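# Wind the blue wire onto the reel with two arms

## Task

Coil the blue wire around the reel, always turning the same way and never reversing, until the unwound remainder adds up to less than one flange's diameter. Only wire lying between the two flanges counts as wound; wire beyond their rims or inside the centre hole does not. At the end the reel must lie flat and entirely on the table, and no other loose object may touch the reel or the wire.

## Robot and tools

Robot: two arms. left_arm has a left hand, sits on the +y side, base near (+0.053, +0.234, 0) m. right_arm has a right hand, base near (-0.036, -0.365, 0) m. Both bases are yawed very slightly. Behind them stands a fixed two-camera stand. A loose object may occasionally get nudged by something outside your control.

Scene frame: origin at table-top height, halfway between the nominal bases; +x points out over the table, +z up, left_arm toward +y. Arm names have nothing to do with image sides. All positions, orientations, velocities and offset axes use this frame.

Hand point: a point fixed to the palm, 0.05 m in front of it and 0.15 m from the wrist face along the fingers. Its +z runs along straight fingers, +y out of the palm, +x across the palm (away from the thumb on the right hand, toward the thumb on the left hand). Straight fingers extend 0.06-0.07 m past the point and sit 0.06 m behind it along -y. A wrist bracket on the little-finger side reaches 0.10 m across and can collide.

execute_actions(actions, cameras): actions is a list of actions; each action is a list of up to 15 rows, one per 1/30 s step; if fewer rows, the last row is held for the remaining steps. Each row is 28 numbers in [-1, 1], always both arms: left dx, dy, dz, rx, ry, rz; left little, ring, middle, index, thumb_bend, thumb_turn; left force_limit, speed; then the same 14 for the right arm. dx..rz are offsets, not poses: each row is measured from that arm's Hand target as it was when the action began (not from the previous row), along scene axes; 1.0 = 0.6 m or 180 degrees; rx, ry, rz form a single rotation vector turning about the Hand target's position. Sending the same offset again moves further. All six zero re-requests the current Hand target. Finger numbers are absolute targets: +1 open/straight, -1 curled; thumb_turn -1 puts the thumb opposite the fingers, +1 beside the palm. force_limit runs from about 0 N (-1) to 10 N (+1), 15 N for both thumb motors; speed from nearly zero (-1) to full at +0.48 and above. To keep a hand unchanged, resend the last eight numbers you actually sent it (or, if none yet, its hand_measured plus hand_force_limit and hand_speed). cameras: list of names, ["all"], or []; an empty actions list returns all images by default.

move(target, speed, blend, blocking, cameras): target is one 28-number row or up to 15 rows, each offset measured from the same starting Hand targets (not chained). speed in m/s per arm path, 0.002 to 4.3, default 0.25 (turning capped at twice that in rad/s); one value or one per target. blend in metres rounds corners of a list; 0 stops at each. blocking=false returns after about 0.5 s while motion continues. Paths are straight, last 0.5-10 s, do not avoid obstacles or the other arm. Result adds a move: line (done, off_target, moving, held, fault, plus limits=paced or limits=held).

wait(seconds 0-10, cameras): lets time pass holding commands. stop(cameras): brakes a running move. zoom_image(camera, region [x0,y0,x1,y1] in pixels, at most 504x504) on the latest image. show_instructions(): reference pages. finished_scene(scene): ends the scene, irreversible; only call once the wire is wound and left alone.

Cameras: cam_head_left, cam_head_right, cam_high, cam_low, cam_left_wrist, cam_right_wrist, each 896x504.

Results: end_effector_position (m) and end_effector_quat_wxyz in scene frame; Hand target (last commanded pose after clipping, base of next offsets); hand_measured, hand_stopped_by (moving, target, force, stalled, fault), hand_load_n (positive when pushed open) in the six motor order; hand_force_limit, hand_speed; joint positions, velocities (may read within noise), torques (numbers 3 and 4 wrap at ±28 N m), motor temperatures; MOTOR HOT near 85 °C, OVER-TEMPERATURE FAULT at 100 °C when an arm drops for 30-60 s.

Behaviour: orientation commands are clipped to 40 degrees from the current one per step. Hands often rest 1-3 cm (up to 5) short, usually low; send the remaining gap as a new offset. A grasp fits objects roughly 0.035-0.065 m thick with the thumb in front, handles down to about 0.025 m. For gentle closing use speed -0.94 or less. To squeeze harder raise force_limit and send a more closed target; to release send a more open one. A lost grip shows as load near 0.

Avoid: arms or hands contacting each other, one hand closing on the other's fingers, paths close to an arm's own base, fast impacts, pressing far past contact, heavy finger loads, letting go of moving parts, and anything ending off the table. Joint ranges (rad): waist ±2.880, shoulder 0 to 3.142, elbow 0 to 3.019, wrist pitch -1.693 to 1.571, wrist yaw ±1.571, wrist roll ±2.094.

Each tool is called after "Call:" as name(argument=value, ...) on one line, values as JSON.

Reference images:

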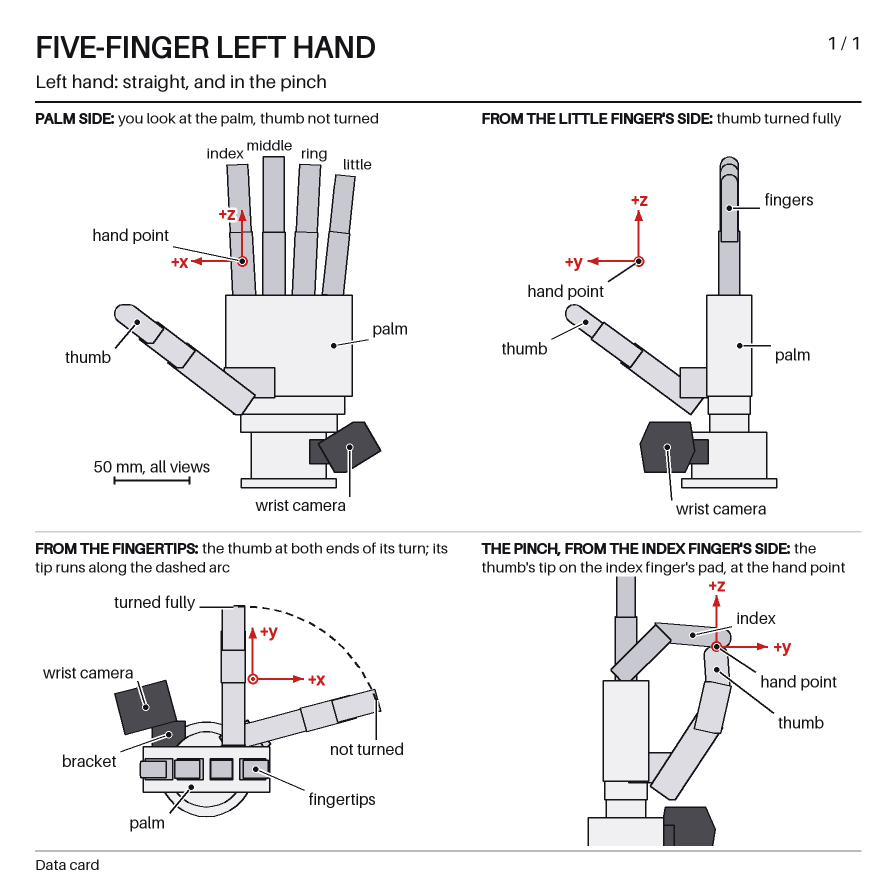

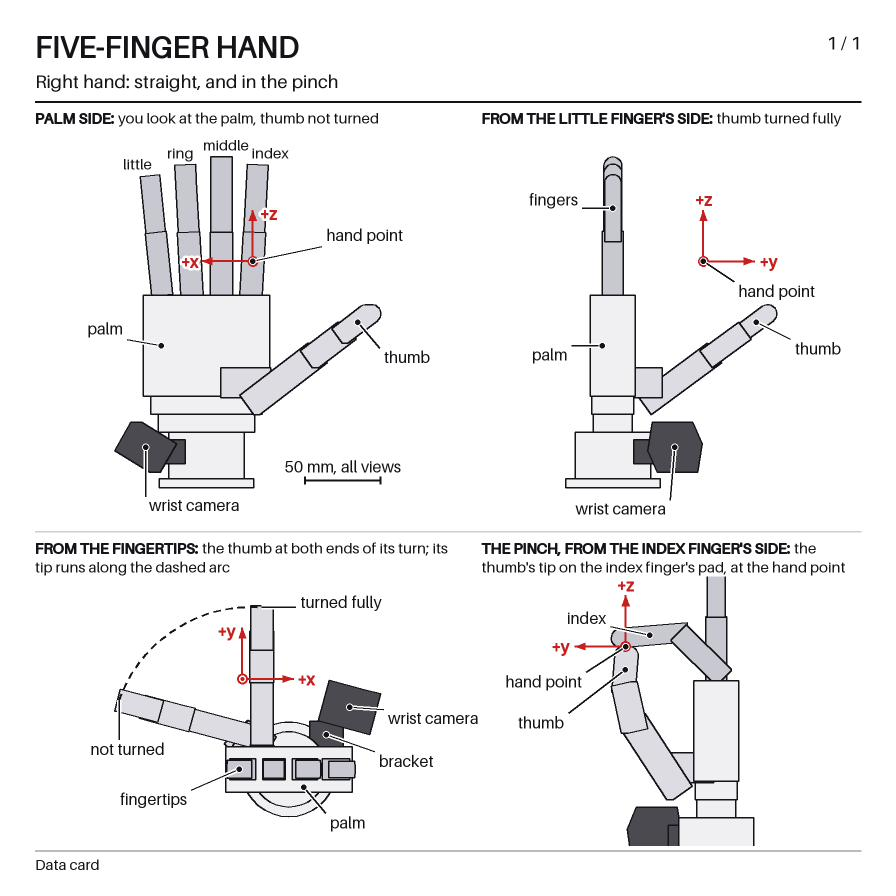

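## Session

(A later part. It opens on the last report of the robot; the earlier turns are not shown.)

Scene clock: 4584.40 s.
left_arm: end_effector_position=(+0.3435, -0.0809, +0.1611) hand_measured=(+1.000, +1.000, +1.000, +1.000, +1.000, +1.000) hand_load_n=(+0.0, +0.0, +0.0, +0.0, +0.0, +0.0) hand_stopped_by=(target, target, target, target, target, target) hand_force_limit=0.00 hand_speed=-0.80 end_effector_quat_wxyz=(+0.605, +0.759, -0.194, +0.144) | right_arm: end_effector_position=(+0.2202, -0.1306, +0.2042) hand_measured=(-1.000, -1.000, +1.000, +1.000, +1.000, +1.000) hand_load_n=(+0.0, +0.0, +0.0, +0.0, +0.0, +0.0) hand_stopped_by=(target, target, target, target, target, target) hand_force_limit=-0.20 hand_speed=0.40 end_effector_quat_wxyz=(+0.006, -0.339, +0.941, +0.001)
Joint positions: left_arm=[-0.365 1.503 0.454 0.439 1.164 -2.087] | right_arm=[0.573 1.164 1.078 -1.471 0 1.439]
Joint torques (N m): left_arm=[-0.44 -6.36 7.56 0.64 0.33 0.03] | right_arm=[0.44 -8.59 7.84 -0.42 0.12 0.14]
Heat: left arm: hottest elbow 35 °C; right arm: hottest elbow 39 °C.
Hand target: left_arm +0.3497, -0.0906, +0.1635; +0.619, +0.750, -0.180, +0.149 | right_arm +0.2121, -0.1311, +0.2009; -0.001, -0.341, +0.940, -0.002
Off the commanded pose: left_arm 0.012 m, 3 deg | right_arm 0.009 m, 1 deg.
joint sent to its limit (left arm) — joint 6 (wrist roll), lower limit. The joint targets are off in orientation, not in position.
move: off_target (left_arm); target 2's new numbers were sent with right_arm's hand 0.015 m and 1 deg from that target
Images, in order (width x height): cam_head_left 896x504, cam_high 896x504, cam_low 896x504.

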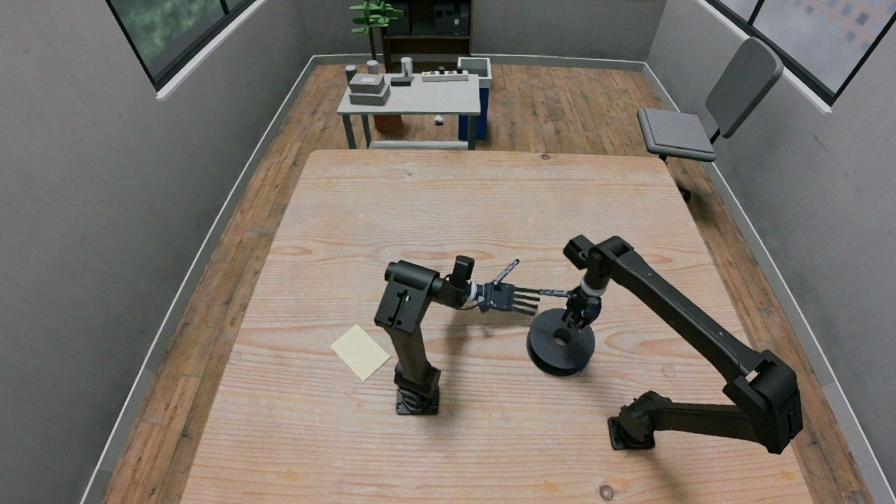

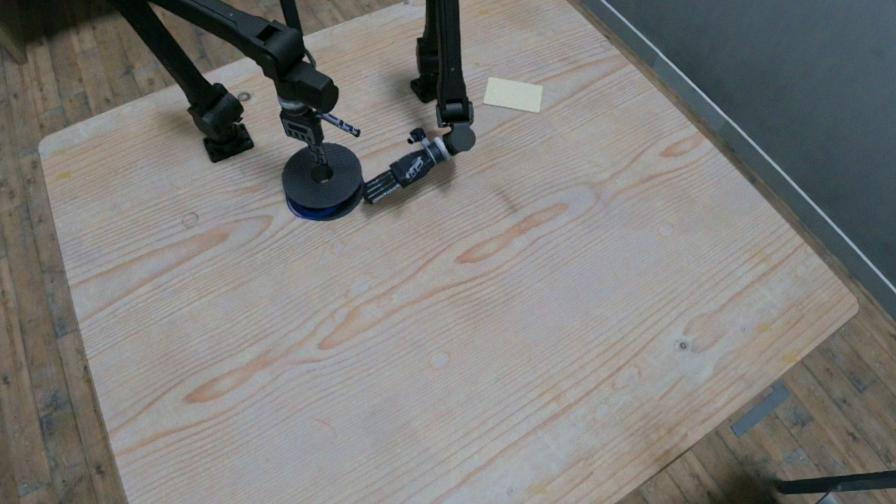

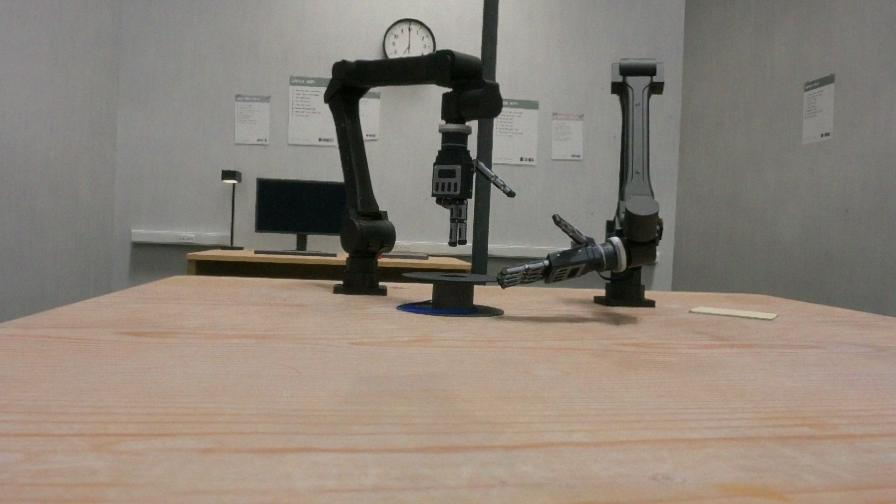

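Call:
move(target=[[0,0,0,0,0,0,1,1,1,1,1,1,0,-0.8,-0.0001,0.0005,-0.05,0,0,0,-1,-1,1,1,1,1,-0.2,0.4],[0,0,0,0,0,0,1,1,1,1,1,1,0,-0.8,-0.0001,0.0005,-0.1917,0,0,0,-1,-1,1,1,1,1,-0.2,0.4],[0,0,0,0,0,0,1,1,1,1,1,1,0,-0.8,-0.0001,0.0005,-0.1917,0,0,0,-1,-1,0.1,1,1,1,-0.15,-0.6]], speed=[0.2,0.12,0.1])

Call:
move(target=[[0.0267,-0.0458,-0.0832,0,0,0,1,1,1,1,1,1,0,-0.8,0.0067,0.0008,0,0,0,0,-1,-1,0.1,1,1,1,-0.15,-0.6],[-0.0083,-0.1542,-0.0832,0,0,0,1,1,1,1,1,1,0,-0.8,0.0067,0.0008,0,0,0,0,-1,-1,0.1,1,1,1,-0.15,-0.6],[-0.065,-0.16,-0.0832,0,0,0,1,1,1,1,1,1,0,-0.8,0.0075,0.0008,0,0,0,0,-1,-1,0.1,1,1,1,-0.15,-0.6],[-0.0683,-0.1092,-0.0832,0,0,0,1,1,1,1,1,1,0,-0.8,-0.0123,-0.0287,0,0,0,0.1667,-1,-1,0.1,1,1,1,-0.15,-0.6],[-0.0983,-0.0708,-0.0832,0,0,0,1,1,1,1,1,1,0,-0.8,-0.0197,-0.0637,0,0,0,0.3222,-1,-1,0.1,1,1,1,-0.15,-0.6],[-0.1365,-0.0517,-0.0832,0,0,0,1,1,1,1,1,1,0,-0.8,-0.0152,-0.0914,0,0,0,0.4444,-1,-1,0.1,1,1,1,-0.15,-0.6],[-0.165,-0.0508,-0.0832,0,0,0,1,1,1,1,1,1,0,-0.8,-0.005,-0.1084,0,0,0,0.5278,-1,-1,0.1,1,1,1,-0.15,-0.6]], speed=[0.15,0.15,0.1,0.18,0.18,0.18,0.18], blend=[0.01,0.01,0,0.003,0.003,0.003,0])

Call:
move(target=[[0,0.1,0,0,0,0,1,1,1,1,1,1,0,-0.8,0,0,0,0,0,0,-1,-1,0.1,1,1,1,-0.15,-0.6],[0.085,0.1,0.0667,0,0,0,1,1,1,1,1,1,0,-0.8,0,0,0,0,0,0,-1,-1,1,1,1,1,-0.2,0.4],[0.165,0.0508,0.0835,0,0,0,1,1,1,1,1,1,0,-0.8,0,0,0.1917,0,0,0,-1,-1,1,1,1,1,-0.2,0.4],[0.165,0.0508,0.0835,0,0,0,1,1,1,1,1,1,0,-0.8,-0.0457,0.0497,0.1917,0,0,-0.264,-1,-1,1,1,1,1,-0.2,0.4],[0.165,0.0508,0.0835,0,0,0,1,1,1,1,1,1,0,-0.8,0.005,0.1077,0.1917,0,0,-0.5278,-1,-1,1,1,1,1,-0.2,0.4]], speed=[0.15,0.15,0.2,0.7,0.7], blend=[0.006,0,0.005,0.03,0], cameras=["cam_head_left","cam_high","cam_low"])

Call:
zoom_image(camera="cam_head_left", region=[440, 240, 620, 390])

Call:
zoom_image(camera="cam_high", region=[275, 160, 345, 225])

Call:
zoom_image(camera="cam_low", region=[390, 280, 450, 330])

Call:
zoom_image(camera="cam_head_left", region=[515, 300, 605, 385])

Scene clock: 4654.20 s.
left_arm: end_effector_position=(+0.3435, -0.0809, +0.1611) hand_measured=(+1.000, +1.000, +1.000, +1.000, +1.000, +1.000) hand_load_n=(+0.0, +0.0, +0.0, +0.0, +0.0, +0.0) hand_stopped_by=(target, target, target, target, target, target) hand_force_limit=0.00 hand_speed=-0.80 end_effector_quat_wxyz=(+0.605, +0.759, -0.194, +0.144) | right_arm: end_effector_position=(+0.2183, -0.1330, +0.0930) hand_measured=(-1.000, -1.000, +0.638, +1.000, +1.000, +1.000) hand_load_n=(+0.0, +0.0, +7.0, -3.5, -0.5, +0.0) hand_stopped_by=(target, target, force, target, target, target) hand_force_limit=-0.15 hand_speed=-0.60 end_effector_quat_wxyz=(+0.008, -0.338, +0.941, -0.002)
Joint positions: left_arm=[-0.365 1.503 0.454 0.439 1.164 -2.087] | right_arm=[0.574 1.232 0.832 -1.156 0.007 1.442]
Joint torques (N m): left_arm=[-0.44 -6.36 7.56 0.7 0.34 0.03] | right_arm=[0.44 -7.77 7.24 0.2 -0.18 0.11]
Heat: left arm: hottest elbow 37 °C; right arm: hottest elbow 36 °C.
Hand target: left_arm +0.3497, -0.0906, +0.1635; +0.619, +0.750, -0.180, +0.149 | right_arm +0.2121, -0.1308, +0.0859; -0.001, -0.341, +0.940, -0.002
Off the commanded pose: left_arm 0.012 m, 3 deg | right_arm 0.010 m, 1 deg.
joint sent to its limit (left arm) — joint 6 (wrist roll), lower limit. The joint targets are off in orientation, not in position.
move: off_target (left_arm)

Scene clock: 4661.27 s.
left_arm: end_effector_position=(+0.2657, -0.1173, +0.1162) hand_measured=(+1.000, +1.000, +1.000, +1.000, +1.000, +1.000) hand_load_n=(-4.5, +0.0, +0.0, +0.0, +0.0, +0.0) hand_stopped_by=(target, target, target, target, target, target) hand_force_limit=0.00 hand_speed=-0.80 end_effector_quat_wxyz=(+0.576, +0.768, -0.244, +0.139) | right_arm: end_effector_position=(+0.1975, -0.2038, +0.0890) hand_measured=(-1.000, -1.000, +0.638, +1.000, +1.000, +1.000) hand_load_n=(+0.0, +0.0, +3.5, -5.0, +0.0, +0.0) hand_stopped_by=(target, target, force, target, target, target) hand_force_limit=-0.15 hand_speed=-0.60 end_effector_quat_wxyz=(+0.000, +0.915, -0.404, -0.003)
Joint positions: left_arm=[-0.57 1.555 0.329 0.639 1.001 -2.087] | right_arm=[0.554 1.339 0.913 -1.148 -0.004 -0.2]
Joint torques (N m): left_arm=[-1.38 -7.3 2.73 1.51 0.4 0.02] | right_arm=[0.44 -6.71 9.98 0.57 0.31 -0.2]
Heat: left arm: hottest elbow 36 °C; right arm: hottest elbow 37 °C.
Hand target: left_arm +0.2506, -0.1210, +0.1135; +0.619, +0.750, -0.180, +0.149 | right_arm +0.2090, -0.1958, +0.0859; -0.001, +0.924, -0.383, +0.002
Off the commanded pose: left_arm 0.016 m, 9 deg | right_arm 0.014 m, 3 deg.
joint sent to its limit (left arm) — joint 6 (wrist roll), lower limit. The joint targets are off in orientation, not in position.
move: off_target (left_arm, right_arm)

Scene clock: 4666.60 s.
left_arm: end_effector_position=(+0.3434, -0.0809, +0.1612) hand_measured=(+1.000, +1.000, +1.000, +1.000, +1.000, +1.000) hand_load_n=(+0.0, +0.0, +0.0, +0.0, +0.0, +0.0) hand_stopped_by=(target, target, target, target, target, target) hand_force_limit=0.00 hand_speed=-0.80 end_effector_quat_wxyz=(+0.605, +0.759, -0.194, +0.144) | right_arm: end_effector_position=(+0.2202, -0.1307, +0.2043) hand_measured=(-1.000, -1.000, +1.000, +1.000, +1.000, +1.000) hand_load_n=(+0.5, +0.0, +0.0, +0.0, +0.0, +0.0) hand_stopped_by=(target, target, target, target, target, target) hand_force_limit=-0.20 hand_speed=0.40 end_effector_quat_wxyz=(+0.007, -0.339, +0.941, +0.001)
Joint positions: left_arm=[-0.365 1.502 0.454 0.438 1.164 -2.087] | right_arm=[0.573 1.164 1.077 -1.471 0.001 1.438]
Joint torques (N m): left_arm=[-0.5 -6.24 7.54 0.65 0.35 0.04] | right_arm=[0.32 -8.7 7.77 -0.43 0.14 0.1]
Heat: left arm: hottest elbow 36 °C; right arm: hottest elbow 37 °C.
Hand target: left_arm +0.3497, -0.0906, +0.1637; +0.619, +0.750, -0.180, +0.149 | right_arm +0.2121, -0.1312, +0.2009; +0.000, -0.341, +0.940, -0.002
Off the commanded pose: left_arm 0.012 m, 3 deg | right_arm 0.009 m, 1 deg.
joint sent to its limit (left arm) — joint 6 (wrist roll), lower limit. The joint targets are off in orientation, not in position.
move: off_target (left_arm); target 2's new numbers were sent with right_arm's hand 0.014 m and 1 deg from that target
Images, in order (width x height): cam_head_left 896x504, cam_high 896x504, cam_low 896x504.

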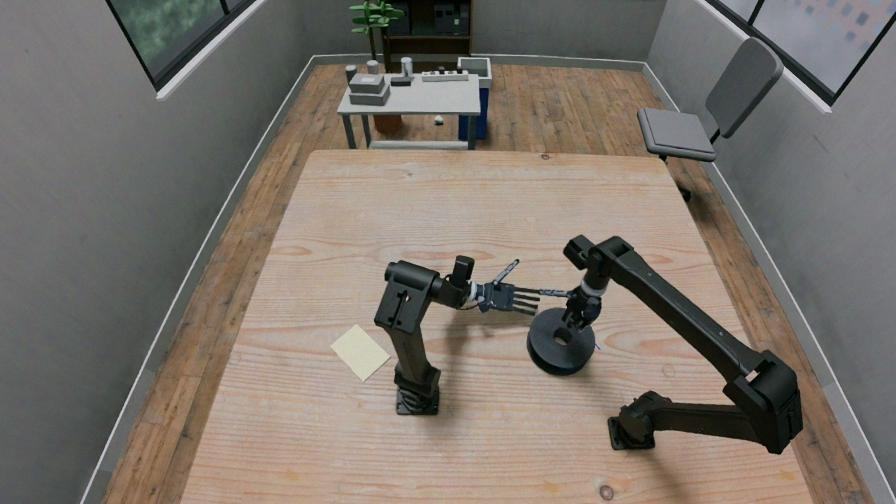

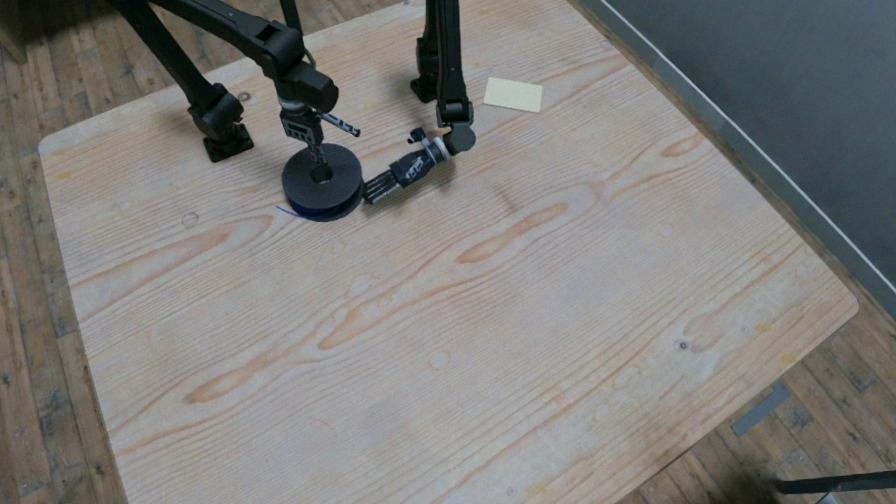

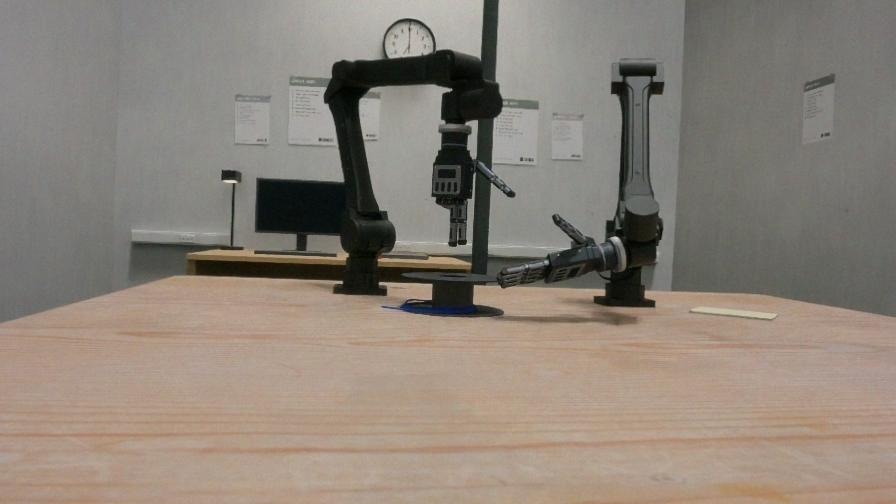

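Scaled by 2.800 from the camera's 896x504 image, which has a finer 1280x720 frame.

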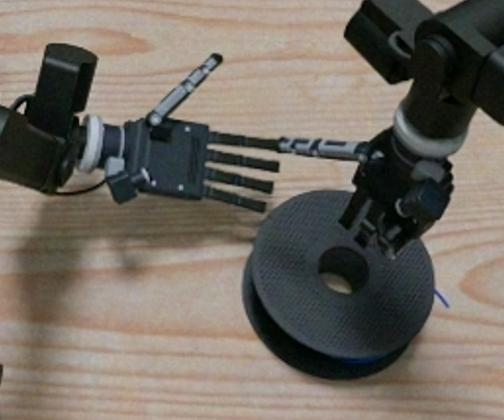

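Scaled by 7.200 from the camera's 896x504 image, which has a finer 1280x720 frame.

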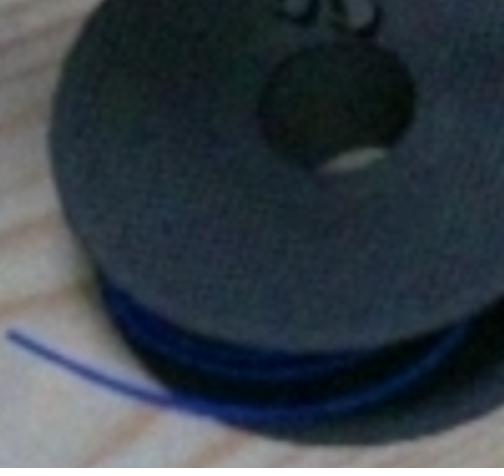

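Scaled by 8.400 from the camera's 896x504 image, which has a finer 1280x720 frame.

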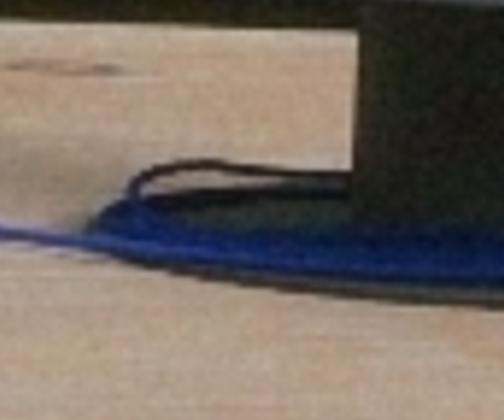

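Scaled by 5.600 from the camera's 896x504 image, which has a finer 1280x720 frame.

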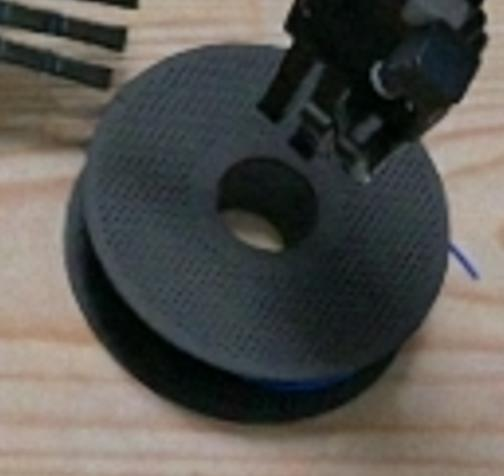

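Call:
move(target=[[0,0.12,0.03,0,0,0,1,1,1,1,1,1,0,-0.8,0,0,0.1,0,0,0,-1,-1,1,1,1,1,-0.2,0.4],[0,0.2,0.03,0,0,0,1,1,1,1,1,1,0,-0.8,-0.05,-0.2,0.12,0,0,0,-1,-1,1,1,1,1,-0.2,0.4]], speed=[0.2,0.2], blend=[0.03,0], cameras=["cam_head_left","cam_high","cam_low","cam_head_right"])

Call:
zoom_image(camera="cam_head_left", region=[500, 280, 620, 390])

Call:
zoom_image(camera="cam_high", region=[260, 130, 380, 230])

Call:
zoom_image(camera="cam_low", region=[370, 260, 530, 330])

Scene clock: 4690.07 s.
left_arm: end_effector_position=(+0.3353, +0.0247, +0.1780) hand_measured=(+1.000, +1.000, +1.000, +1.000, +1.000, +1.000) hand_load_n=(+0.0, +0.0, +0.0, +0.0, +0.0, +0.0) hand_stopped_by=(target, target, target, target, target, target) hand_force_limit=0.00 hand_speed=-0.80 end_effector_quat_wxyz=(+0.624, +0.749, -0.173, +0.140) | right_arm: end_effector_position=(+0.1865, -0.2473, +0.2770) hand_measured=(-1.000, -1.000, +1.000, +1.000, +1.000, +1.000) hand_load_n=(+0.5, +0.0, +0.0, +0.0, +0.0, +0.0) hand_stopped_by=(target, target, target, target, target, target) hand_force_limit=-0.20 hand_speed=0.40 end_effector_quat_wxyz=(+0.038, -0.346, +0.937, -0.002)
Joint positions: left_arm=[-0.028 1.426 0.547 -0.63 1.387 -1.186] | right_arm=[0.226 0.923 1.109 -1.68 -0.007 1.075]
Joint torques (N m): left_arm=[2.2 -5.42 7.84 -0.31 0.7 0.22] | right_arm=[-1.61 -4.37 7.83 -0.27 -0.11 -0.01]
Heat: left arm: hottest elbow 37 °C; right arm: hottest elbow 37 °C.
Hand target: left_arm +0.3496, +0.0294, +0.1817; +0.619, +0.750, -0.180, +0.149 | right_arm +0.1821, -0.2512, +0.2729; -0.001, -0.341, +0.940, -0.002
Off the commanded pose: left_arm 0.016 m, 1 deg | right_arm 0.007 m, 4 deg.
joint sent to its limit (right arm) — joint 4 (wrist pitch), lower limit. The joint targets are off in orientation, not in position.
move: off_target (left_arm, right_arm)
Images, in order (width x height): cam_head_left 896x504, cam_head_right 896x504, cam_high 896x504, cam_low 896x504.

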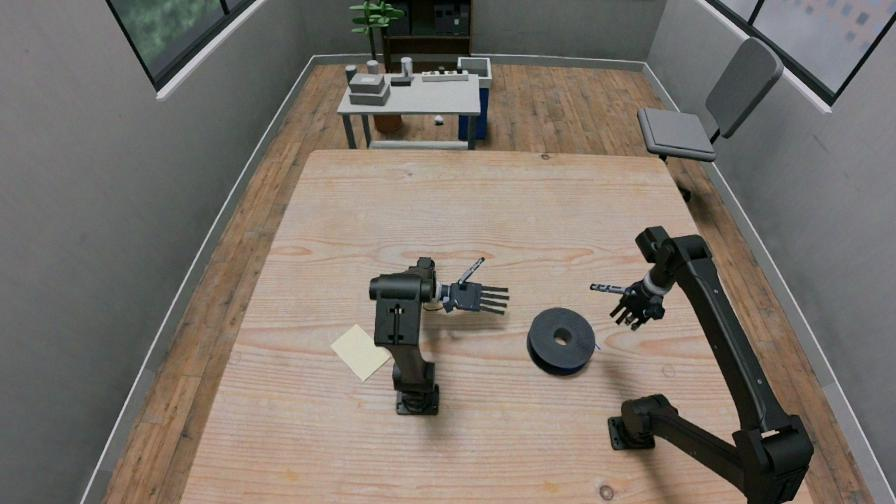

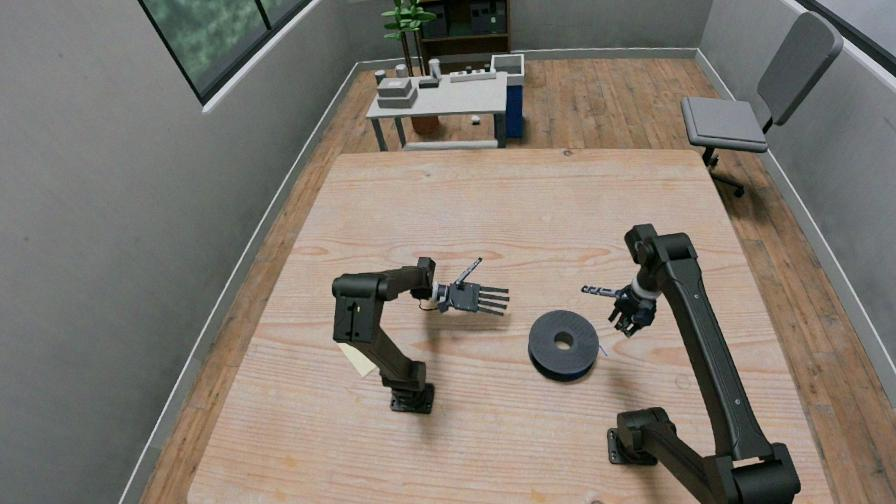

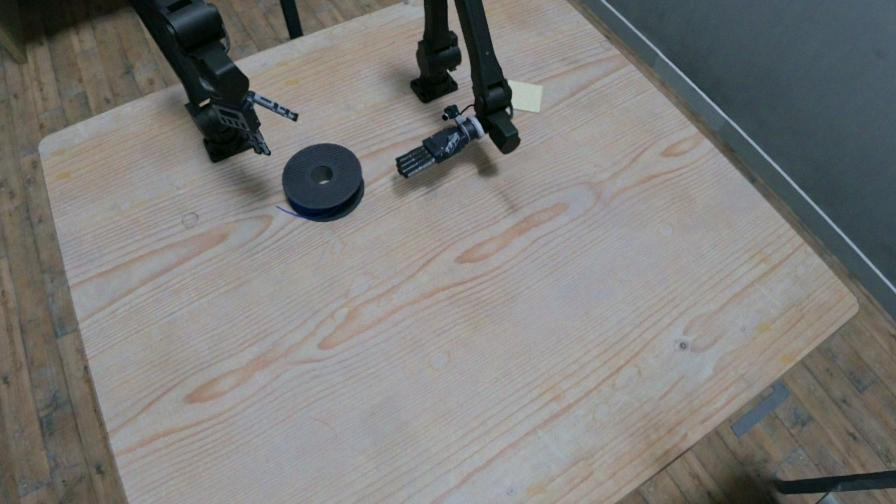

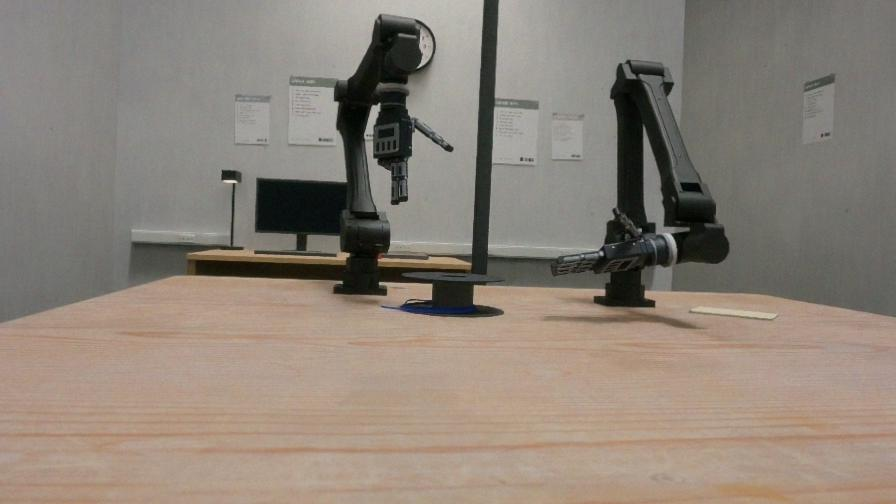

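Scaled by 4.200 from the camera's 896x504 image, which has a finer 1280x720 frame.

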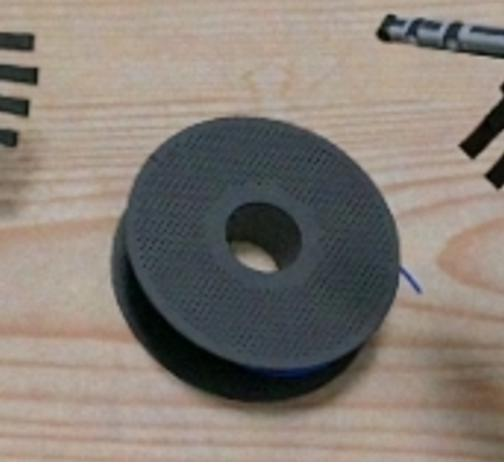

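Scaled by 4.200 from the camera's 896x504 image, which has a finer 1280x720 frame.

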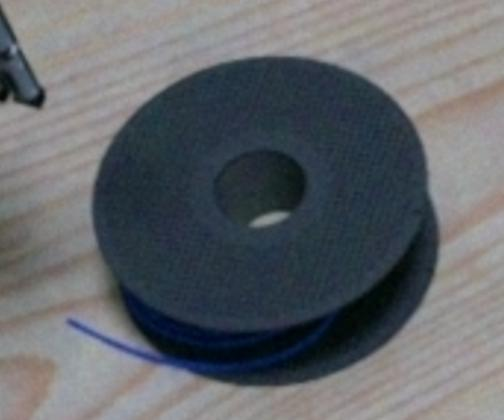

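Scaled by 3.150 from the camera's 896x504 image, which has a finer 1280x720 frame.

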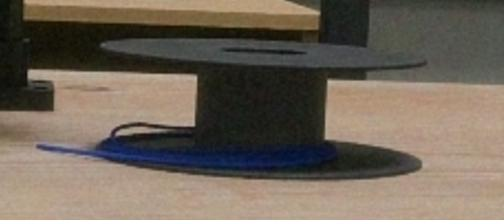

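Call:
finished_scene(scene=1)

The scene is finished: the task was done.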